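# Put phone on comic book, laptop on stand

## Task

Place the phone lying flat with all of it resting on the comic book. Place the closed laptop on the laptop stand with its top face upward and one of its long edges resting against the stand's lips. When finished, the robot must not be in contact with the phone or the laptop.

## Robot and tools

Robot: two arms, left_arm and right_arm, each ending in a two-finger gripper. Small disturbances may occasionally pull on a held part or nudge a loose object. Anything that falls off the table, or is set down off it and left there, means failure. Avoid drops, releasing parts that are still moving, slamming, hard impacts and strong pushes. A hard hit or squeeze between the two arms can fail the task outright.

Frame: the scene frame has its origin at table-top height, halfway between the arms' nominal bases. +z is up, +x points out over the table, and left_arm sits on the +y side (arm names do not match image sides). Real bases sit slightly off their nominal spots; a BASES line, if present, gives the calibrated positions. Reported hand positions and orientations may be off by a few centimetres, more at long reach. A gripper's fingers point along its own +z and open and close along its own y. end_effector_position (metres) is the point between the finger pads, about 1 cm short of the tips; end_effector_quat_wxyz is its orientation.

execute_actions(actions, cameras): actions is a list of actions; each action is a list of 1 to 15 rows; each row is one flat list of 14 numbers in [-1, 1] covering both arms: dx, dy, dz, rx, ry, rz, opening for left_arm, then the same seven for right_arm. Each row lasts one control step (1/30 s); if fewer than 15 rows are given, the last row repeats until 15 steps pass. dx..rz are offsets, not poses: they are measured along the scene axes from that arm's Hand target as it stood when the action began (every row counts from that same start, not from the previous row), with rotation about the Hand target's position. Scale: 1.0 equals 0.6 m or 180 degrees; rx, ry, rz form one rotation vector; a translation longer than 1.0 is scaled down along its direction. Repeating an offset in a new action moves further. Opening is absolute: +1 fully open (0.094 m), -1 closed. Sending six zeros re-commands the current Hand target. An empty actions list just returns state and images. cameras selects images: omitted, null or ["all"] gives all, [] gives none; an unknown name invalidates the call. Cameras are cam_head_left and cam_head_right, both 896x504.

move(target, speed, blend, opening_speed, blocking, cameras): target is one 14-number row as above, or a list of up to 15 such rows; every row is an offset from the Hand targets at the move's start, not from the previous row. Each gripper follows a straight line and turns the short way. speed is top path speed in m/s, 0.002 to 0.5 (default 0.25), rotation capped at twice that in rad/s; one value or one per target. blend (m) rounds corners between listed targets; 0 stops at each. opening_speed (0.2 or more, per second on the -1..+1 scale) makes finger motion gradual; use a low value on fragile items. Paths finish together, take at least 0.5 s and are cut off at 10 s. Moves do not avoid obstacles or the other arm; grippers lag and overshoot more when fast or when the arm is near straight. Steer around an arm's own base rather than close past it, or its shoulder posture may flip. Faster moves and targets deeper past a contact press harder. blocking=false returns after about 0.5 s while the move continues. The result adds a move: line with the ending (done, off_target, moving, held, fault) and limits (paced = sent pose clipped, held = steps withheld). done means at rest within 10 mm and 2 degrees; neither done nor off_target tells you about contact.

wait(seconds 0 to 10) lets the scene run with commands held; a running move continues. stop brakes a running move. zoom_image(camera, region [x0, y0, x1, y1] in pixels, origin top-left, at most 504 by 504) magnifies the latest image of cam_head_left or cam_head_right. finished_scene(scene: the current scene number) ends the scene irreversibly; the goal must hold at that moment.

Controller behaviour: each step the command is clipped to within 100 mm and 20 degrees of the measured pose. Hand target in a result is the last command after clipping; new offsets start from it. Friction and weight can leave the gripper a centimetre or more short in free air; the next action, even all zeros, requests it again, and if still short, send the difference. An arm blocked by an object keeps pushing; to stop, command its target back past the gripper. To leave a gripper unchanged, resend its present command (see Tool commands); 0 is a real command.

Gripping: grip_measured uses the opening scale; empty it reads up to about 1.6 mm wide. On a hard part under full squeeze it reads up to about 3 mm (0.064) below the part's width. Commanding about 0.05 below the first-touch reading (0.11 for small or round parts) reaches full force, about 50 to 64 N per pad. To release, command well above grip_measured. grip_effort_nm is motor effort (negative closing), not pad force.

Status lines: Joint velocities reading within noise means that arm is still. Joint torques include arm weight and offsets; entries 3 and 4 wrap at ±28 N m. Joint ranges (rad): waist -2.880 to 2.880, shoulder 0.000 to 3.142, elbow 0.000 to 3.019 (straight 2.964), wrist pitch -1.693 to 1.571, wrist yaw -1.571 to 1.571, wrist roll -2.094 to 2.094. The clearance check may hold commands that bring an arm near the other's forearm, but not gripper-to-gripper contact.

Heat: holding loads, stretching out or pushing at unreachable poses heats motors. MOTOR HOT appears at 85 °C; at 100 °C the arm drops whatever it holds and goes limp for 30 to 60 s or more (OVER-TEMPERATURE FAULT), possibly without warning. The simulation keeps running while you think.

Each tool is called after "Request:" as a command line: name --argument value for each argument, lists and objects as JSON in quotes; but a table of rows of numbers goes row by row, as --pt "numbers of a row", without its own name.

## Session

Request:
execute_actions --actions '[]'

Scene clock: 0.00 s.
left_arm: end_effector_position=(+0.4917, +0.7724, +0.2723) grip_measured=+1.000 grip_effort_nm=n/a end_effector_quat_wxyz=(+0.538, +0.343, +0.763, +0.102) | right_arm: end_effector_position=(+0.0817, -0.5453, +0.1551) grip_measured=+1.000 grip_effort_nm=n/a end_effector_quat_wxyz=(-0.018, +0.931, +0.365, +0.017)
Joint positions: left_arm=[1.045 1.959 1.826 -0.901 1.086 1.589 0.094] | right_arm=[-1.159 1.068 0.818 -1.355 -0.035 1.239 0.094]
Joint velocities: within noise
Joint torques (N m): no reading
Motor temperatures (°C): left_arm=[23 25 27 24 28 25 28] | right_arm=[27 30 27 25 24 24 25]
Heat: left arm: hottest wrist yaw 28 °C; right arm: hottest shoulder 30 °C.
Hand target: left_arm +0.4939, +0.7763, +0.2941; +0.539, +0.352, +0.755, +0.121 | right_arm +0.0849, -0.5527, +0.1634; -0.006, +0.931, +0.366, +0.017
Tool commands: left_gripper/opening=+1.0 right_gripper/opening=+1.0

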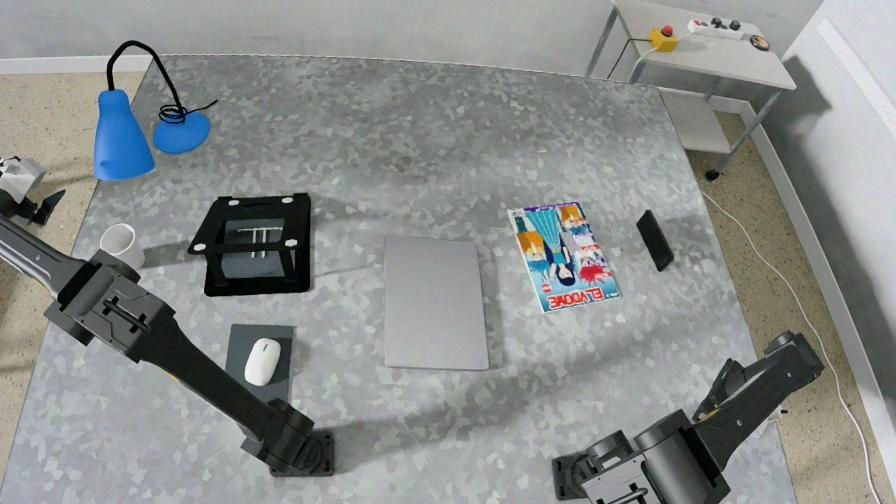

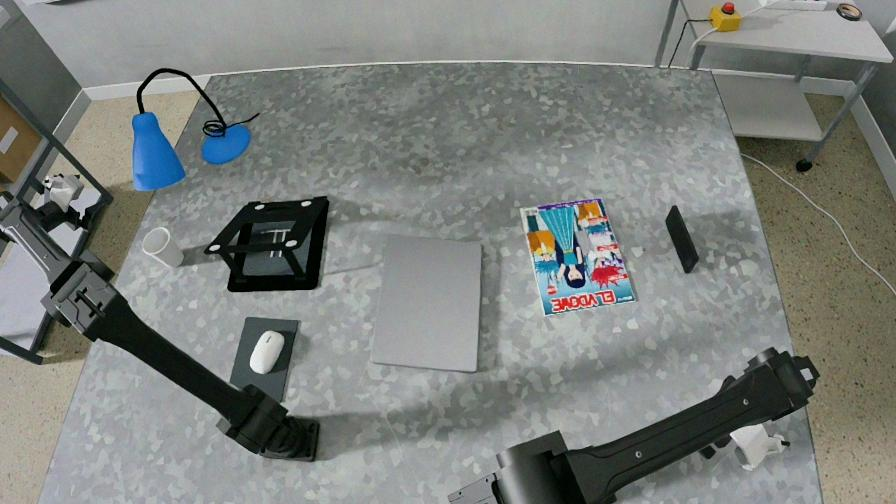

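Request:
zoom_image --camera "cam_head_left" --region '[170, 170, 330, 310]'

Request:
zoom_image --camera "cam_head_right" --region '[190, 170, 350, 310]'

Request:
zoom_image --camera "cam_head_left" --region '[370, 190, 690, 380]'

Request:
zoom_image --camera "cam_head_right" --region '[360, 190, 710, 390]'

Scaled by 3.150.

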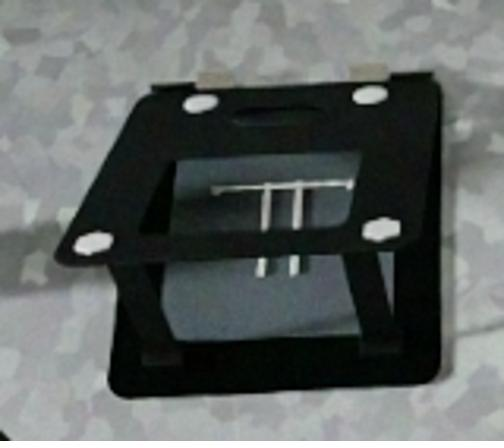

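Scaled by 3.150.

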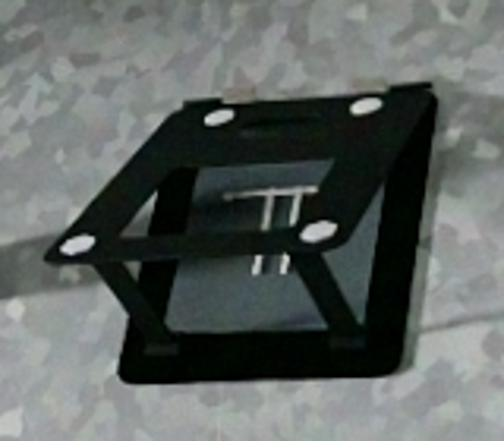

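Scaled by 1.575.

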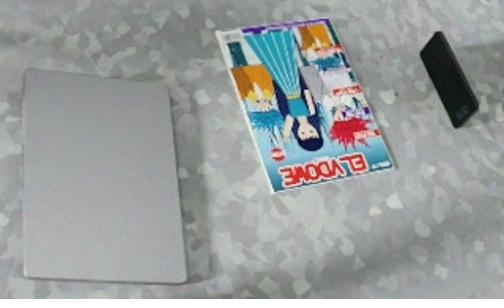

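Scaled by 1.440.

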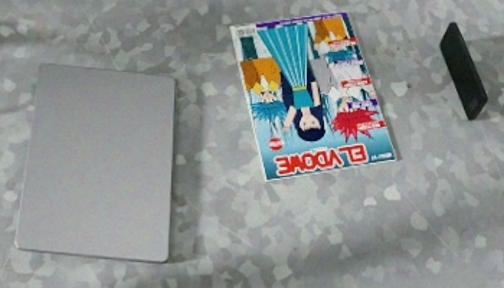

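Request:
move --target '[-0.073,-0.96,0.01,-0.084,0.375,0.245,1,0.775,0.255,0.145,-0.014,-0.005,0.76,1]'

Scene clock: 26.10 s.
left_arm: end_effector_position=(+0.4340, +0.2065, +0.2778) grip_measured=+1.000 grip_effort_nm=0.022 end_effector_quat_wxyz=(-0.025, -0.001, +1.000, +0.002) | right_arm: end_effector_position=(+0.5331, -0.4024, +0.2435) grip_measured=+1.000 grip_effort_nm=-0.017 end_effector_quat_wxyz=(-0.010, +0.011, +1.000, +0.002)
Joint positions: left_arm=[-0.117 1.429 1.45 -1.643 0 -0.09 0.094] | right_arm=[-0.169 1.854 1.891 -1.628 -0.001 -0.141 0.094]
Joint velocities: within noise
Joint torques (N m): left_arm=[-2.02 -12.28 17.06 -0.24 0.02 -0.06] | right_arm=[1.26 -19.02 12.83 -0.24 0.06 0.07]
Motor temperatures (°C): left_arm=[23 27 30 24 28 24 27] | right_arm=[27 31 32 25 24 24 25]
Heat: left arm: hottest elbow 30 °C; right arm: hottest elbow 32 °C.
Hand target: left_arm +0.4501, +0.2004, +0.3003; -0.001, +0.000, +1.000, +0.000 | right_arm +0.5500, -0.3997, +0.2504; +0.000, +0.003, +1.000, +0.000
Off the commanded pose: left_arm 0.028 m, 3 deg | right_arm 0.018 m, 2 deg.
move: off_target (left_arm, right_arm)

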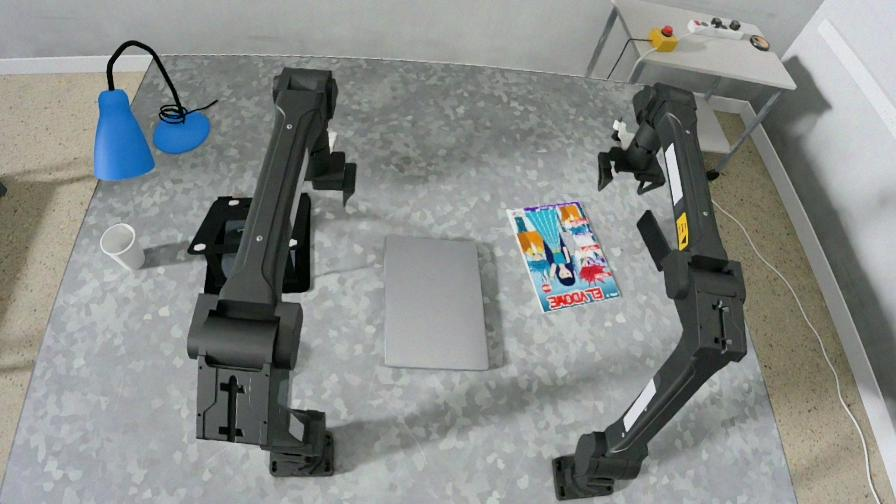

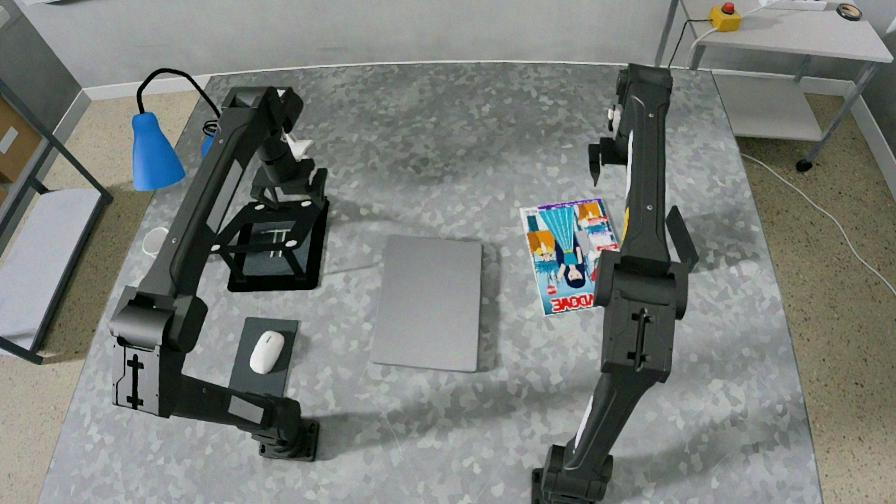

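Request:
move --target '[0,-0.05,-0.38,0,0,0,1,-0.05,0.05,-0.28,0,0,0,1]'

Scene clock: 30.00 s.
left_arm: end_effector_position=(+0.4503, +0.1743, +0.0759) grip_measured=+1.000 grip_effort_nm=0.017 end_effector_quat_wxyz=(-0.003, +0.000, +1.000, +0.000) | right_arm: end_effector_position=(+0.5213, -0.3760, +0.0956) grip_measured=+1.000 grip_effort_nm=-0.017 end_effector_quat_wxyz=(+0.008, +0.004, +1.000, -0.001)
Joint positions: left_arm=[-0.189 1.58 1.069 -1.065 0.001 -0.161 0.094] | right_arm=[-0.125 1.852 1.494 -1.195 -0.001 -0.111 0.094]
Joint velocities: within noise
Joint torques (N m): left_arm=[-2.02 -13.92 8.54 0.69 -0.04 -0.04] | right_arm=[1.32 -19.55 6.93 0.54 0.06 0.22]
Motor temperatures (°C): left_arm=[23 27 30 24 28 24 27] | right_arm=[27 31 33 25 24 24 25]
Heat: left arm: hottest elbow 30 °C; right arm: hottest elbow 33 °C.
Hand target: left_arm +0.4500, +0.1703, +0.0722; -0.001, +0.000, +1.000, +0.000 | right_arm +0.5199, -0.3697, +0.0825; +0.000, +0.002, +1.000, +0.000
Off the commanded pose: left_arm 0.005 m, 0 deg | right_arm 0.015 m, 1 deg.
move: off_target (right_arm)

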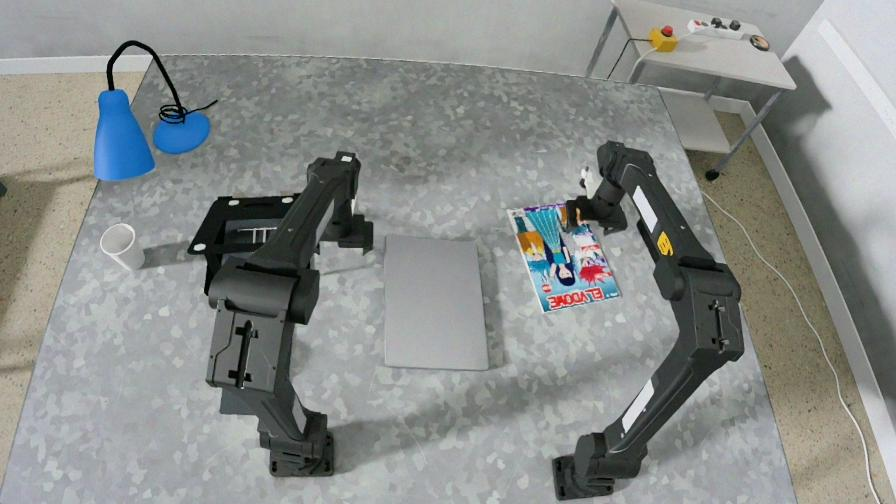

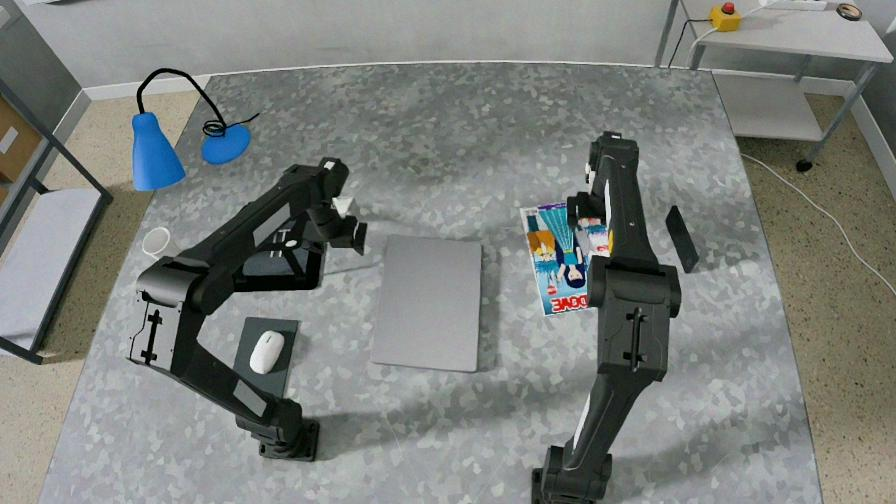

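Request:
zoom_image --camera "cam_head_left" --region '[300, 140, 400, 280]'

Request:
zoom_image --camera "cam_head_left" --region '[550, 140, 690, 290]'

Request:
zoom_image --camera "cam_head_right" --region '[550, 130, 720, 280]'

Request:
zoom_image --camera "cam_head_right" --region '[290, 150, 390, 280]'

Scaled by 3.600.

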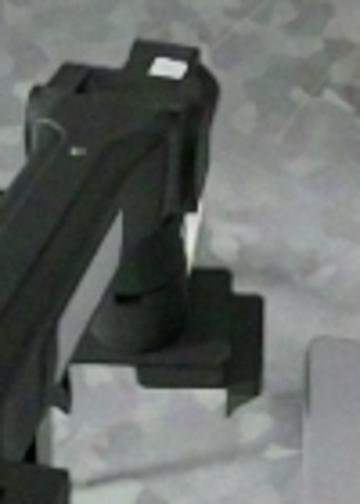

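Scaled by 3.360.

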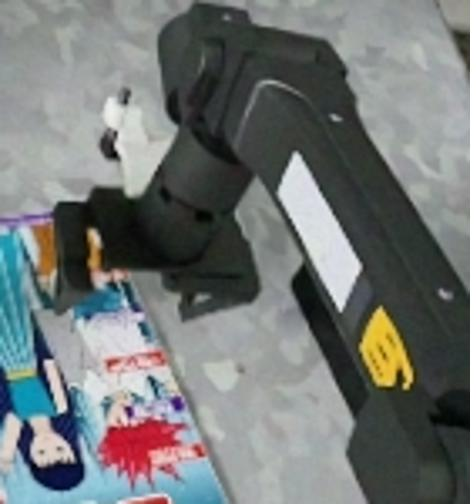

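Scaled by 2.965.

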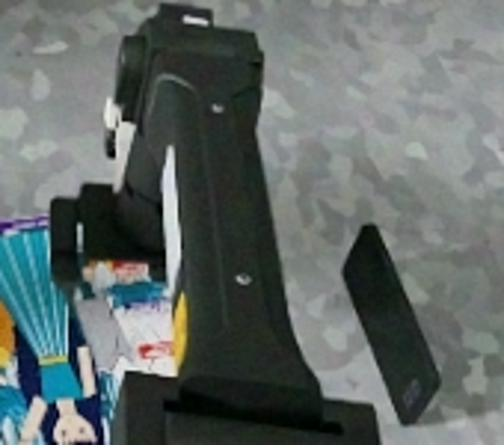

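Scaled by 3.877.

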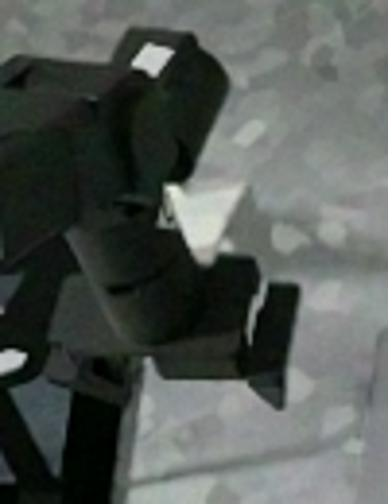

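Request:
move --target '[0,0,0,0,0,0,1,0.083,-0.333,0.2,0,0,0.047,1]'

Request:
zoom_image --camera "cam_head_left" --region '[600, 110, 760, 290]'

Request:
zoom_image --camera "cam_head_right" --region '[600, 110, 760, 290]'

Scene clock: 62.47 s.
left_arm: end_effector_position=(+0.4503, +0.1743, +0.0759) grip_measured=+1.000 grip_effort_nm=0.022 end_effector_quat_wxyz=(-0.003, -0.001, +1.000, +0.000) | right_arm: end_effector_position=(+0.5562, -0.5632, +0.1987) grip_measured=+1.000 grip_effort_nm=-0.017 end_effector_quat_wxyz=(-0.009, -0.068, +0.998, +0.003)
Joint positions: left_arm=[-0.189 1.58 1.069 -1.065 0.001 -0.162 0.094] | right_arm=[-0.413 2.062 2.094 -1.621 0.002 -0.544 0.094]
Joint velocities: within noise
Joint torques (N m): left_arm=[-1.9 -13.92 8.57 0.69 -0.09 -0.1] | right_arm=[0.44 -22.01 12.79 -0.24 -0.07 0.08]
Motor temperatures (°C): left_arm=[23 27 30 24 27 24 27] | right_arm=[27 35 32 25 24 24 25]
Heat: left arm: hottest elbow 30 °C; right arm: hottest shoulder 35 °C.
Hand target: left_arm +0.4500, +0.1703, +0.0722; -0.001, +0.000, +1.000, +0.000 | right_arm +0.5696, -0.5697, +0.2024; +0.000, -0.071, +0.997, +0.000
Off the commanded pose: left_arm 0.005 m, 0 deg | right_arm 0.015 m, 1 deg.
move: off_target (right_arm)

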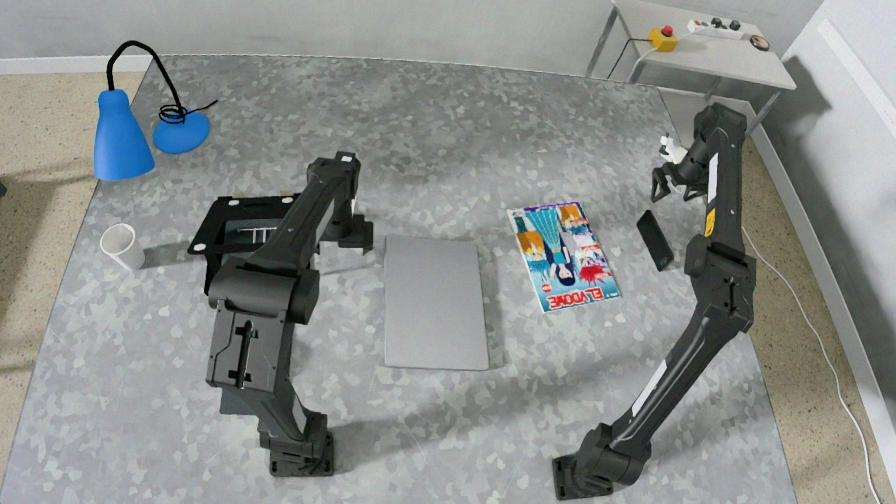

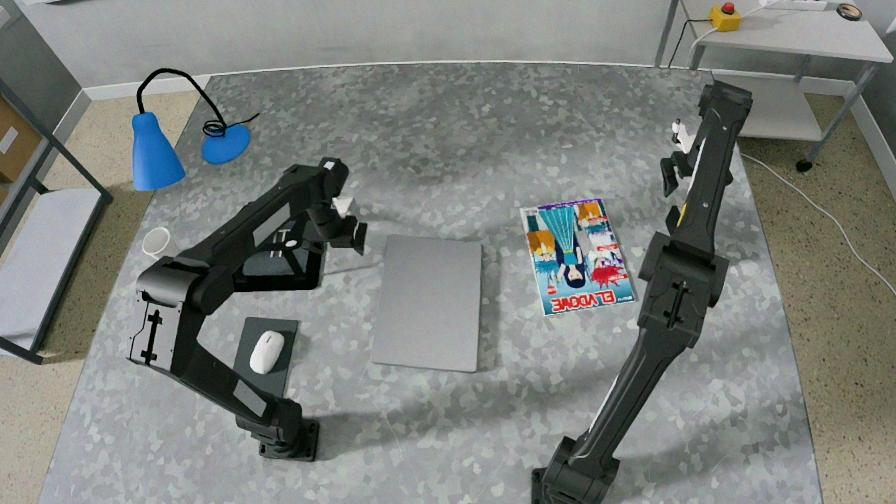

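Scaled by 2.800.

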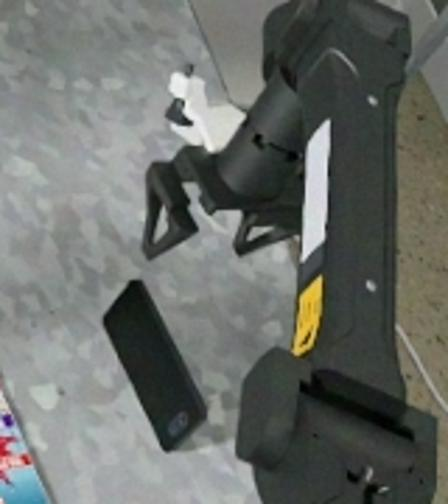

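Scaled by 2.800.

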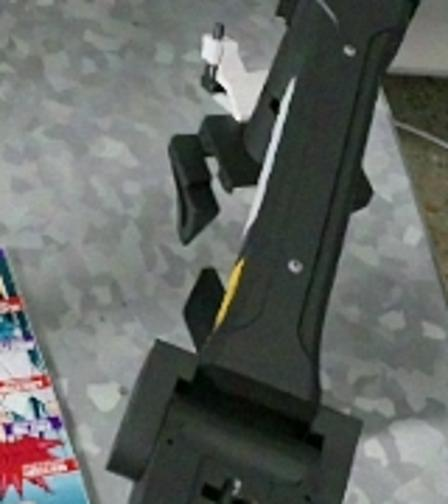

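Request:
move --target '[0,0,0,0,0,0,1,0.0,-0.078,-0.12,0,0,0,1]'

Request:
zoom_image --camera "cam_head_left" --region '[600, 130, 760, 290]'

Request:
zoom_image --camera "cam_head_right" --region '[600, 130, 760, 290]'

Scene clock: 69.67 s.
left_arm: end_effector_position=(+0.4503, +0.1743, +0.0759) grip_measured=+1.000 grip_effort_nm=0.017 end_effector_quat_wxyz=(-0.003, -0.001, +1.000, +0.000) | right_arm: end_effector_position=(+0.5671, -0.6149, +0.1463) grip_measured=+1.000 grip_effort_nm=-0.012 end_effector_quat_wxyz=(+0.006, -0.067, +0.998, -0.004)
Joint positions: left_arm=[-0.189 1.58 1.069 -1.065 0.001 -0.162 0.094] | right_arm=[-0.478 2.145 2.094 -1.505 0.001 -0.608 0.094]
Joint velocities: within noise
Joint torques (N m): left_arm=[-2.43 -13.63 8.43 0.75 -0.07 -0.09] | right_arm=[0.5 -23.3 8.42 0.46 -0.03 0.07]
Motor temperatures (°C): left_arm=[23 27 30 24 27 24 27] | right_arm=[27 35 33 25 24 24 25]
Heat: left arm: hottest elbow 30 °C; right arm: hottest shoulder 35 °C.
Hand target: left_arm +0.4500, +0.1703, +0.0722; -0.001, +0.000, +1.000, +0.000 | right_arm +0.5697, -0.6165, +0.1305; +0.000, -0.071, +0.997, +0.000
Off the commanded pose: left_arm 0.005 m, 0 deg | right_arm 0.016 m, 1 deg.
move: off_target (right_arm)

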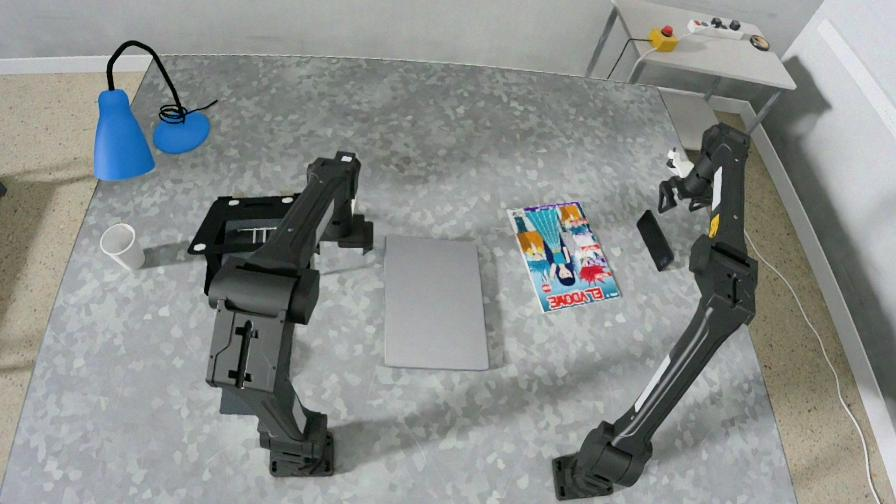

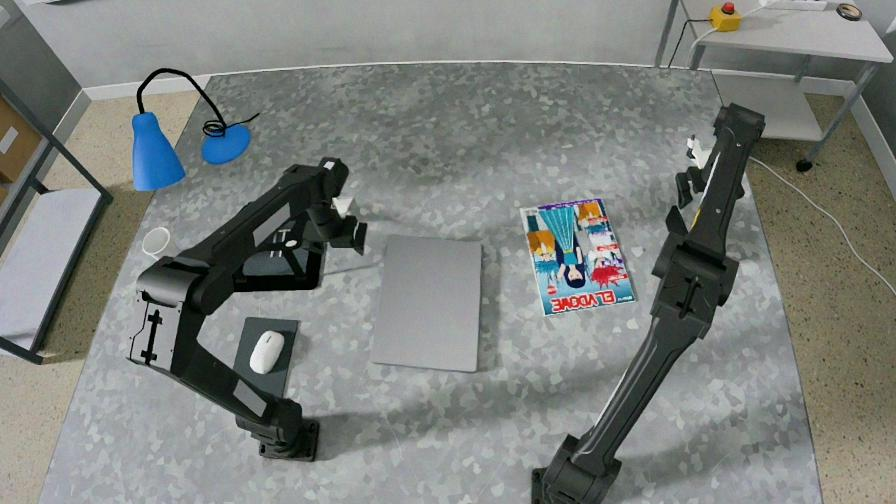

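Scaled by 3.150.

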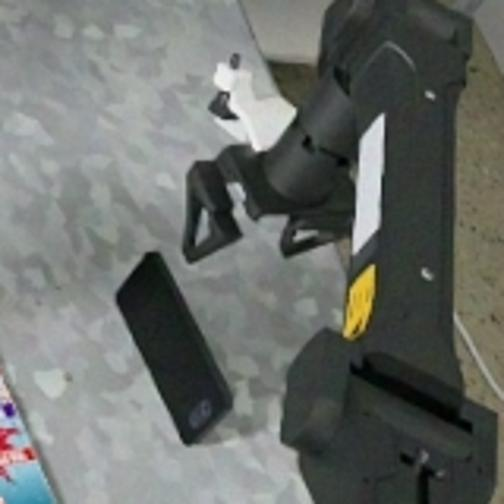

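Scaled by 3.150.

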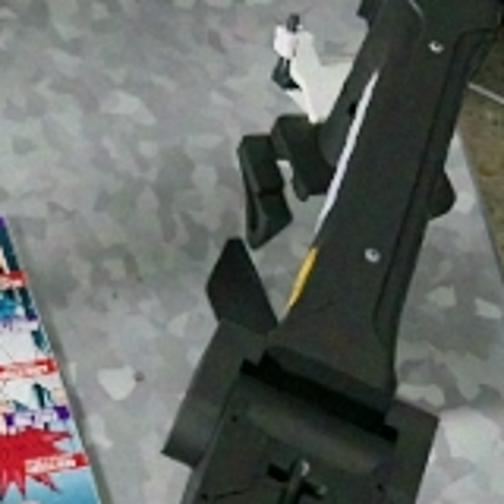

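Request:
move --target '[0,0,0,0,0,0,1,0.0,-0.01,-0.12,0,0,0,1]' --speed 0.1

Request:
zoom_image --camera "cam_head_left" --region '[600, 130, 760, 290]'

Request:
zoom_image --camera "cam_head_right" --region '[600, 130, 760, 290]'

Scene clock: 76.83 s.
left_arm: end_effector_position=(+0.4503, +0.1743, +0.0759) grip_measured=+1.000 grip_effort_nm=0.017 end_effector_quat_wxyz=(-0.003, -0.001, +1.000, +0.000) | right_arm: end_effector_position=(+0.5731, -0.6180, +0.0804) grip_measured=+1.000 grip_effort_nm=-0.017 end_effector_quat_wxyz=(+0.011, -0.071, +0.997, -0.007)
Joint positions: left_arm=[-0.189 1.58 1.069 -1.065 0.001 -0.162 0.094] | right_arm=[-0.478 2.185 1.988 -1.348 0.001 -0.616 0.094]
Joint velocities: within noise
Joint torques (N m): left_arm=[-2.26 -13.16 8.62 0.95 -0.08 -0.06] | right_arm=[-0.09 -24 7.69 0.64 -0.04 0.08]
Motor temperatures (°C): left_arm=[23 27 30 24 27 24 27] | right_arm=[27 35 33 25 24 24 25]
Heat: left arm: hottest elbow 30 °C; right arm: hottest shoulder 35 °C.
Hand target: left_arm +0.4500, +0.1703, +0.0722; -0.001, +0.000, +1.000, +0.000 | right_arm +0.5697, -0.6225, +0.0585; +0.000, -0.071, +0.997, +0.000
Off the commanded pose: left_arm 0.005 m, 0 deg | right_arm 0.023 m, 1 deg.
move: off_target (right_arm)

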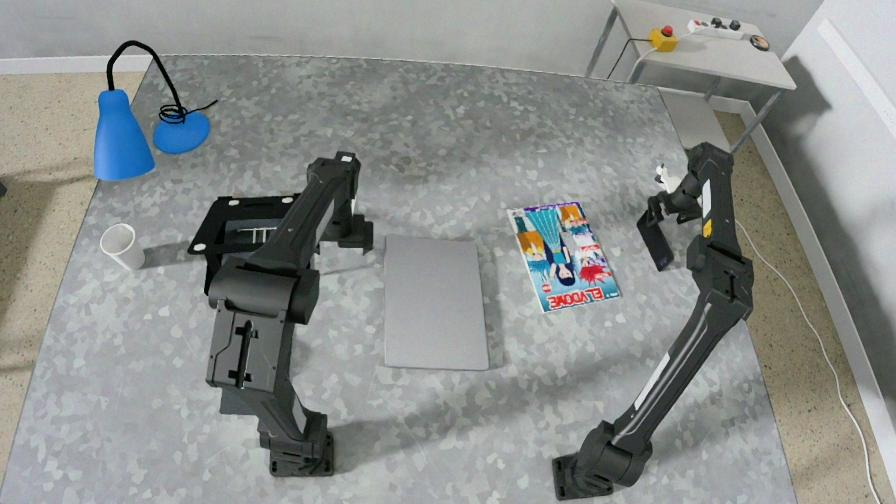

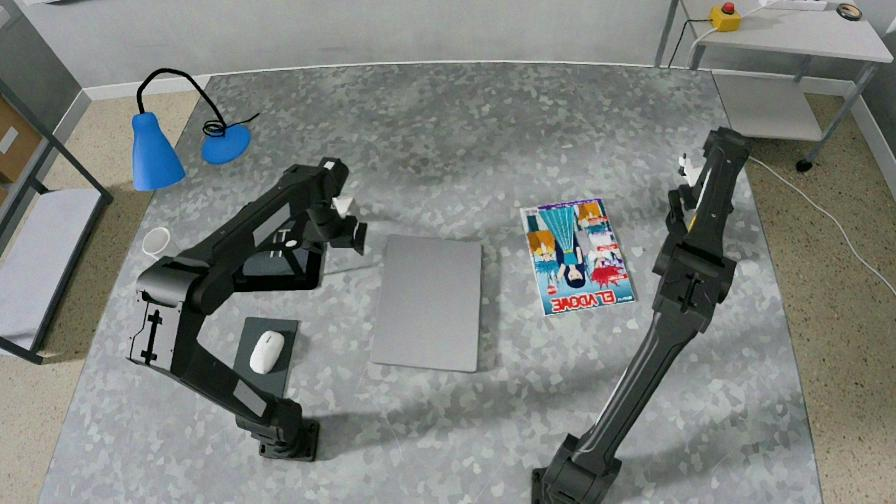

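Scaled by 3.150.

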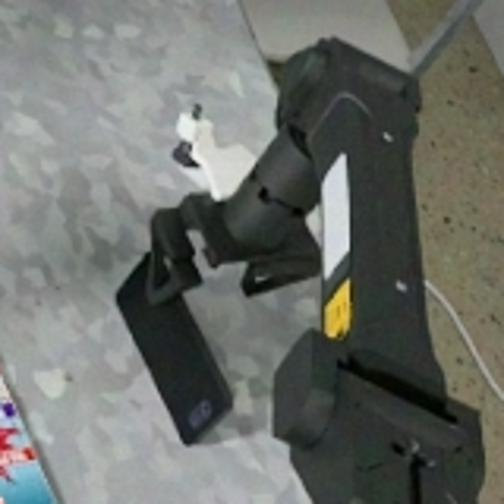

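Scaled by 3.150.

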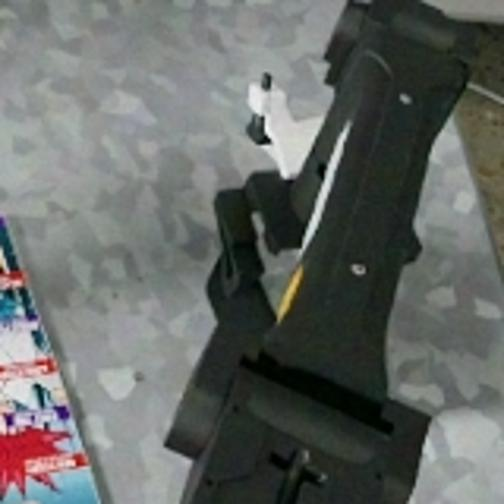

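Request:
move --target '[0,0,0,0,0,0,1,-0.01,0.0,-0.062,0,0,0,1]' --speed 0.1

Request:
zoom_image --camera "cam_head_left" --region '[600, 130, 760, 290]'

Scene clock: 80.30 s.
left_arm: end_effector_position=(+0.4503, +0.1743, +0.0759) grip_measured=+1.000 grip_effort_nm=0.017 end_effector_quat_wxyz=(-0.003, -0.001, +1.000, +0.000) | right_arm: end_effector_position=(+0.5700, -0.6181, +0.0466) grip_measured=+1.000 grip_effort_nm=-0.012 end_effector_quat_wxyz=(+0.014, -0.072, +0.997, -0.009)
Joint positions: left_arm=[-0.189 1.58 1.069 -1.065 0.001 -0.162 0.094] | right_arm=[-0.481 2.196 1.917 -1.259 0.001 -0.62 0.094]
Joint velocities: within noise
Joint torques (N m): left_arm=[-2.73 -13.98 8.61 0.76 -0.09 -0.1] | right_arm=[-0.15 -23.59 7.3 0.46 -0.04 0.1]
Motor temperatures (°C): left_arm=[23 27 30 24 27 24 27] | right_arm=[27 35 33 25 24 23 25]
Heat: left arm: hottest elbow 30 °C; right arm: hottest shoulder 35 °C.
Hand target: left_arm +0.4500, +0.1703, +0.0722; -0.001, +0.000, +1.000, +0.000 | right_arm +0.5638, -0.6223, +0.0214; +0.000, -0.071, +0.997, +0.000
Off the commanded pose: left_arm 0.005 m, 0 deg | right_arm 0.026 m, 2 deg.
move: off_target (right_arm)

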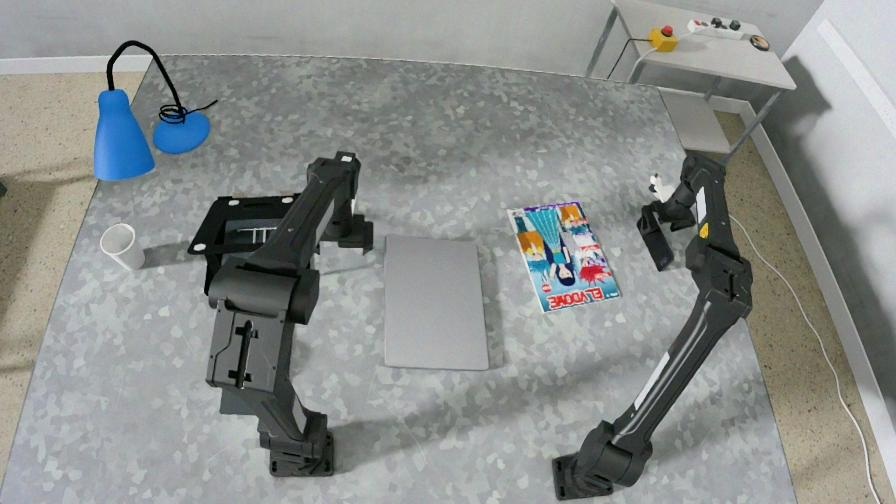

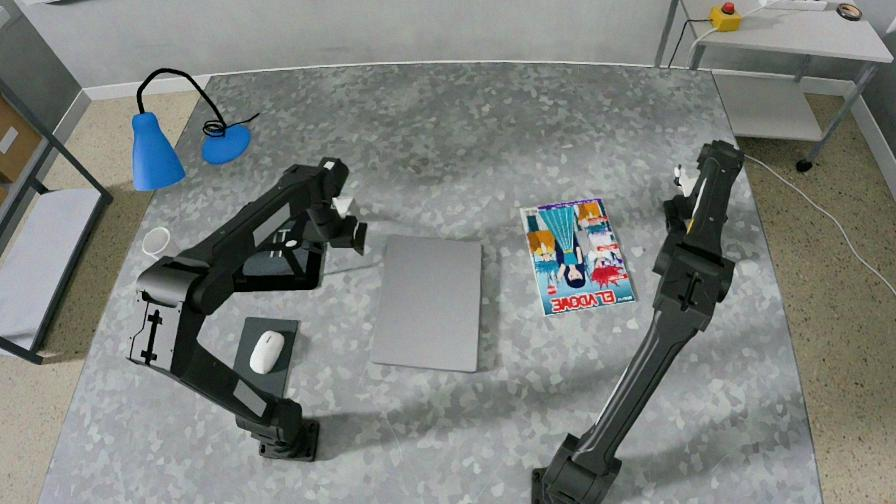

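Scaled by 3.150.

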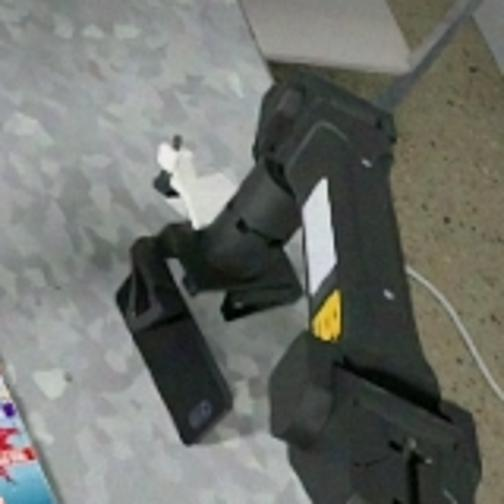

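Request:
move --target '[0,0,0,0,0,0,1,0,0,0,0,0,0,-0.95]' --opening_speed 0.6

Request:
zoom_image --camera "cam_head_left" --region '[600, 130, 760, 290]'

Scene clock: 85.70 s.
left_arm: end_effector_position=(+0.4503, +0.1743, +0.0759) grip_measured=+1.000 grip_effort_nm=0.022 end_effector_quat_wxyz=(-0.003, -0.001, +1.000, +0.000) | right_arm: end_effector_position=(+0.5706, -0.6186, +0.0456) grip_measured=-0.948 grip_effort_nm=-0.081 end_effector_quat_wxyz=(+0.014, -0.073, +0.997, -0.010)
Joint positions: left_arm=[-0.189 1.58 1.069 -1.065 0.001 -0.162 0.094] | right_arm=[-0.481 2.198 1.917 -1.255 0.001 -0.622 0.002]
Joint velocities: within noise
Joint torques (N m): left_arm=[-1.73 -14.56 8.76 0.91 -0.06 -0.07] | right_arm=[-0.15 -23.77 7.23 0.4 -0.07 0.1]
Motor temperatures (°C): left_arm=[23 27 30 24 27 24 27] | right_arm=[27 35 34 25 24 23 25]
Heat: left arm: hottest elbow 30 °C; right arm: hottest shoulder 35 °C.
Hand target: left_arm +0.4500, +0.1703, +0.0722; -0.001, +0.000, +1.000, +0.000 | right_arm +0.5638, -0.6223, +0.0213; +0.000, -0.071, +0.997, +0.000
Off the commanded pose: left_arm 0.005 m, 0 deg | right_arm 0.025 m, 2 deg.
move: off_target (right_arm)

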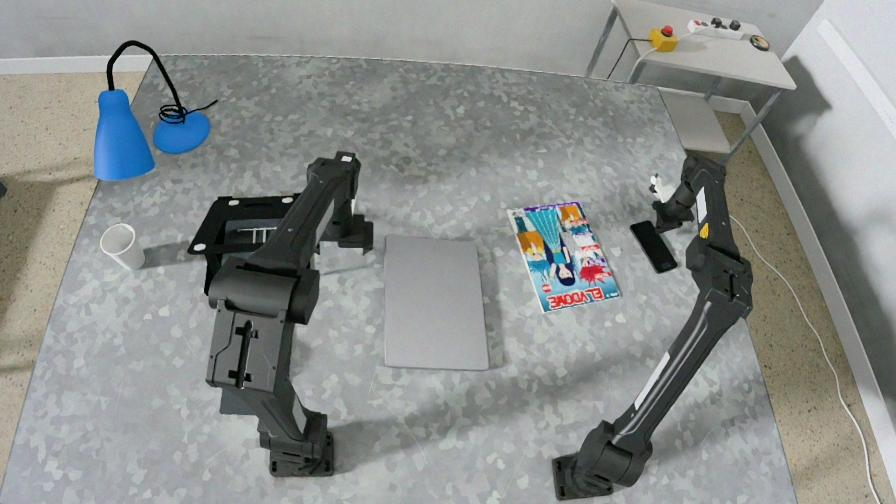

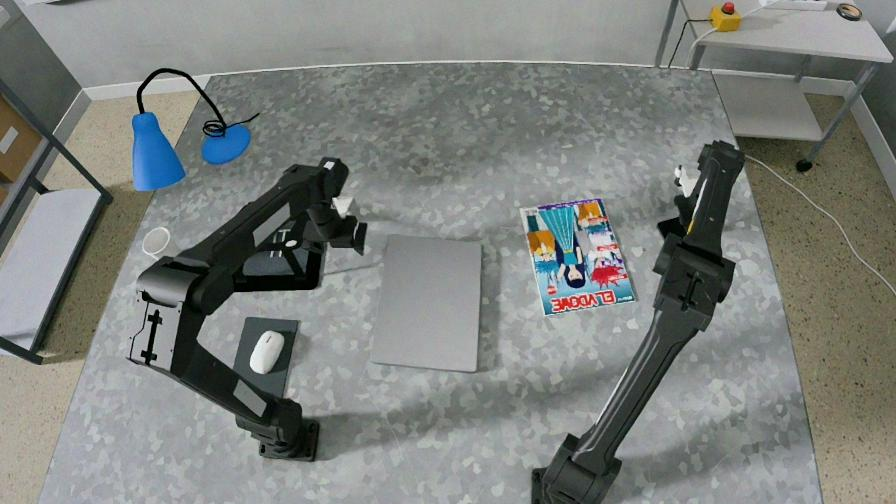

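Scaled by 3.150.

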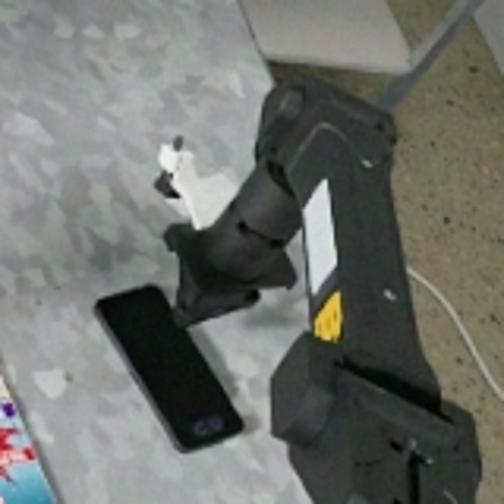

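Request:
move --pt "0 0 0 0 0 0 1 0 0 0.08 0 0 0 -0.95" --pt "0 0 0 0 0 0 1 -0.012 -0.02 0.08 0 0 0.044 1"

Request:
zoom_image --camera "cam_head_left" --region '[600, 130, 760, 290]'

Request:
zoom_image --camera "cam_head_right" --region '[600, 130, 760, 290]'

Scene clock: 93.40 s.
left_arm: end_effector_position=(+0.4503, +0.1743, +0.0759) grip_measured=+1.000 grip_effort_nm=0.017 end_effector_quat_wxyz=(-0.003, -0.001, +1.000, +0.000) | right_arm: end_effector_position=(+0.5466, -0.6217, +0.0457) grip_measured=+0.998 grip_effort_nm=0.071 end_effector_quat_wxyz=(-0.019, -0.141, +0.990, +0.013)
Joint positions: left_arm=[-0.189 1.58 1.069 -1.065 0.001 -0.162 0.094] | right_arm=[-0.502 2.198 1.917 -1.336 0.001 -0.779 0.094]
Joint velocities: within noise
Joint torques (N m): left_arm=[-2.2 -14.39 8.58 0.75 -0.11 -0.08] | right_arm=[-0.21 -27.05 11.12 -0.31 -0.05 0.09]
Motor temperatures (°C): left_arm=[23 27 30 24 27 24 27] | right_arm=[27 37 35 25 24 23 25]
Heat: left arm: hottest elbow 30 °C; right arm: hottest shoulder 37 °C.
Hand target: left_arm +0.4500, +0.1703, +0.0722; -0.001, +0.000, +1.000, +0.000 | right_arm +0.5566, -0.6343, +0.0693; +0.000, -0.140, +0.990, +0.000
Off the commanded pose: left_arm 0.005 m, 0 deg | right_arm 0.028 m, 3 deg.
move: off_target (right_arm); target 2's new opening was sent with right_arm's hand 0.028 m and 3 deg from that target

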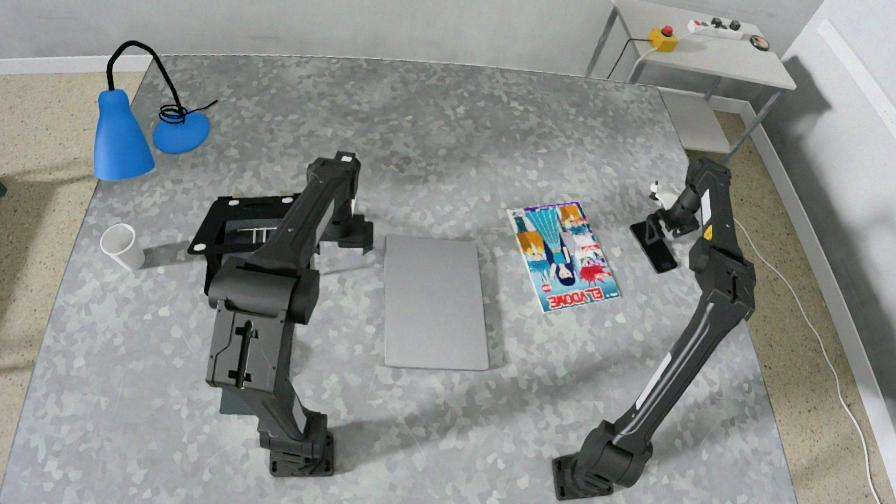

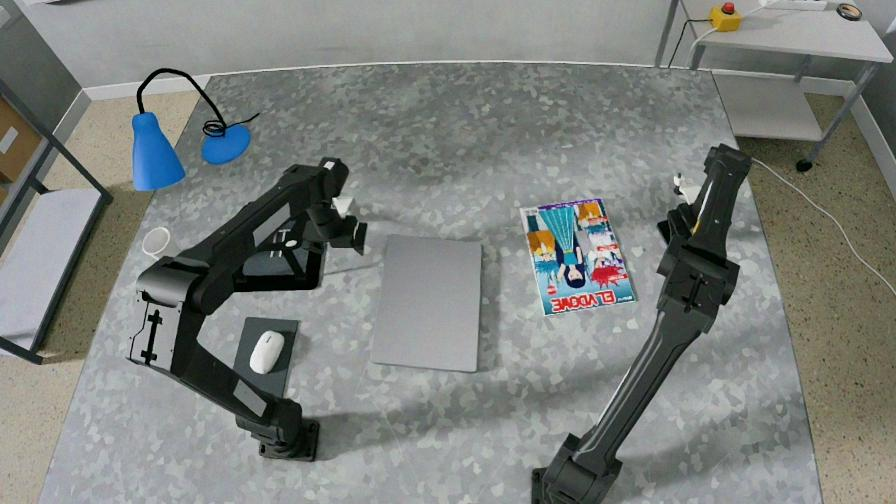

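Scaled by 3.150.

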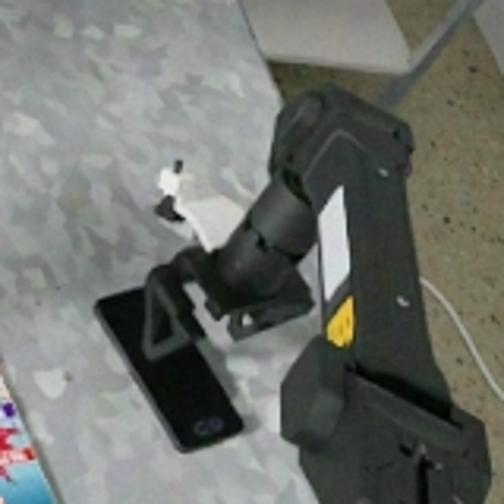

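Scaled by 3.150.

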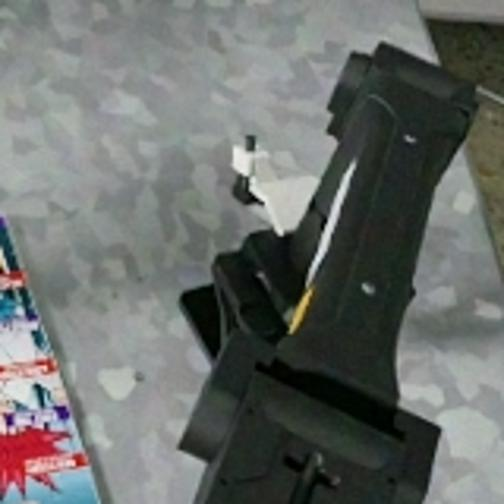

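Request:
move --target '[0,0,0,0,0,0,1,0.01,0,-0.075,0,0,0,1]' --speed 0.08

Request:
zoom_image --camera "cam_head_left" --region '[600, 130, 760, 290]'

Scene clock: 100.57 s.
left_arm: end_effector_position=(+0.4503, +0.1743, +0.0759) grip_measured=+1.000 grip_effort_nm=0.022 end_effector_quat_wxyz=(-0.003, -0.001, +1.000, +0.000) | right_arm: end_effector_position=(+0.5592, -0.6285, +0.0408) grip_measured=+0.999 grip_effort_nm=0.066 end_effector_quat_wxyz=(+0.003, -0.141, +0.990, -0.003)
Joint positions: left_arm=[-0.189 1.58 1.069 -1.065 0.001 -0.162 0.094] | right_arm=[-0.502 2.205 1.917 -1.275 0.001 -0.779 0.094]
Joint velocities: within noise
Joint torques (N m): left_arm=[-2.02 -14.15 8.53 0.83 -0.07 -0.04] | right_arm=[0.21 -23.18 8.99 0.5 -0.07 0.12]
Motor temperatures (°C): left_arm=[23 27 30 24 27 24 27] | right_arm=[27 38 36 25 24 23 25]
Heat: left arm: hottest elbow 30 °C; right arm: hottest shoulder 38 °C.
Hand target: left_arm +0.4500, +0.1703, +0.0722; -0.001, +0.000, +1.000, +0.000 | right_arm +0.5625, -0.6343, +0.0242; +0.000, -0.140, +0.990, +0.000
Off the commanded pose: left_arm 0.005 m, 0 deg | right_arm 0.018 m, 0 deg.
move: off_target (right_arm)

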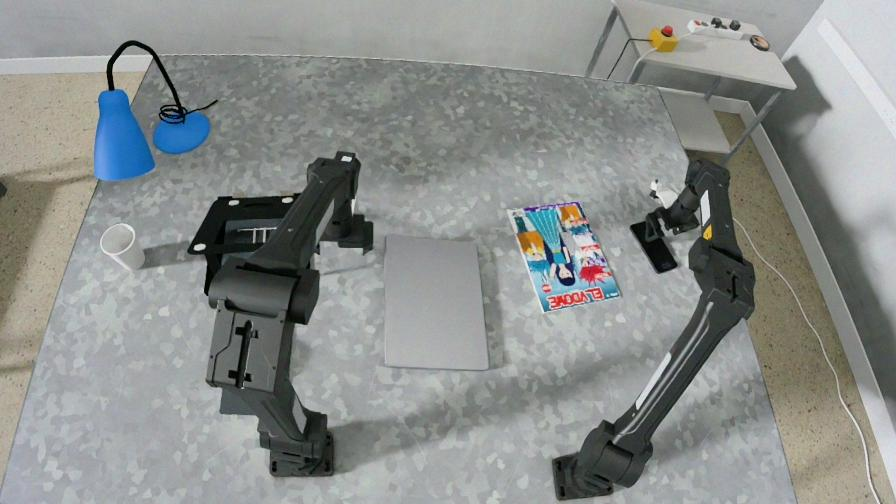

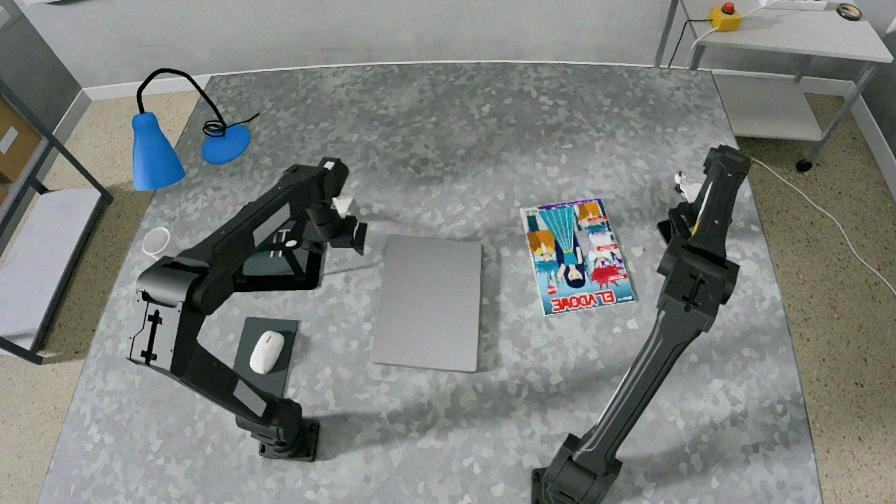

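Scaled by 3.150.

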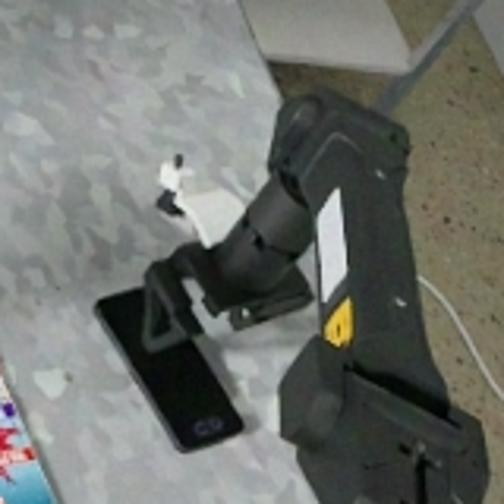

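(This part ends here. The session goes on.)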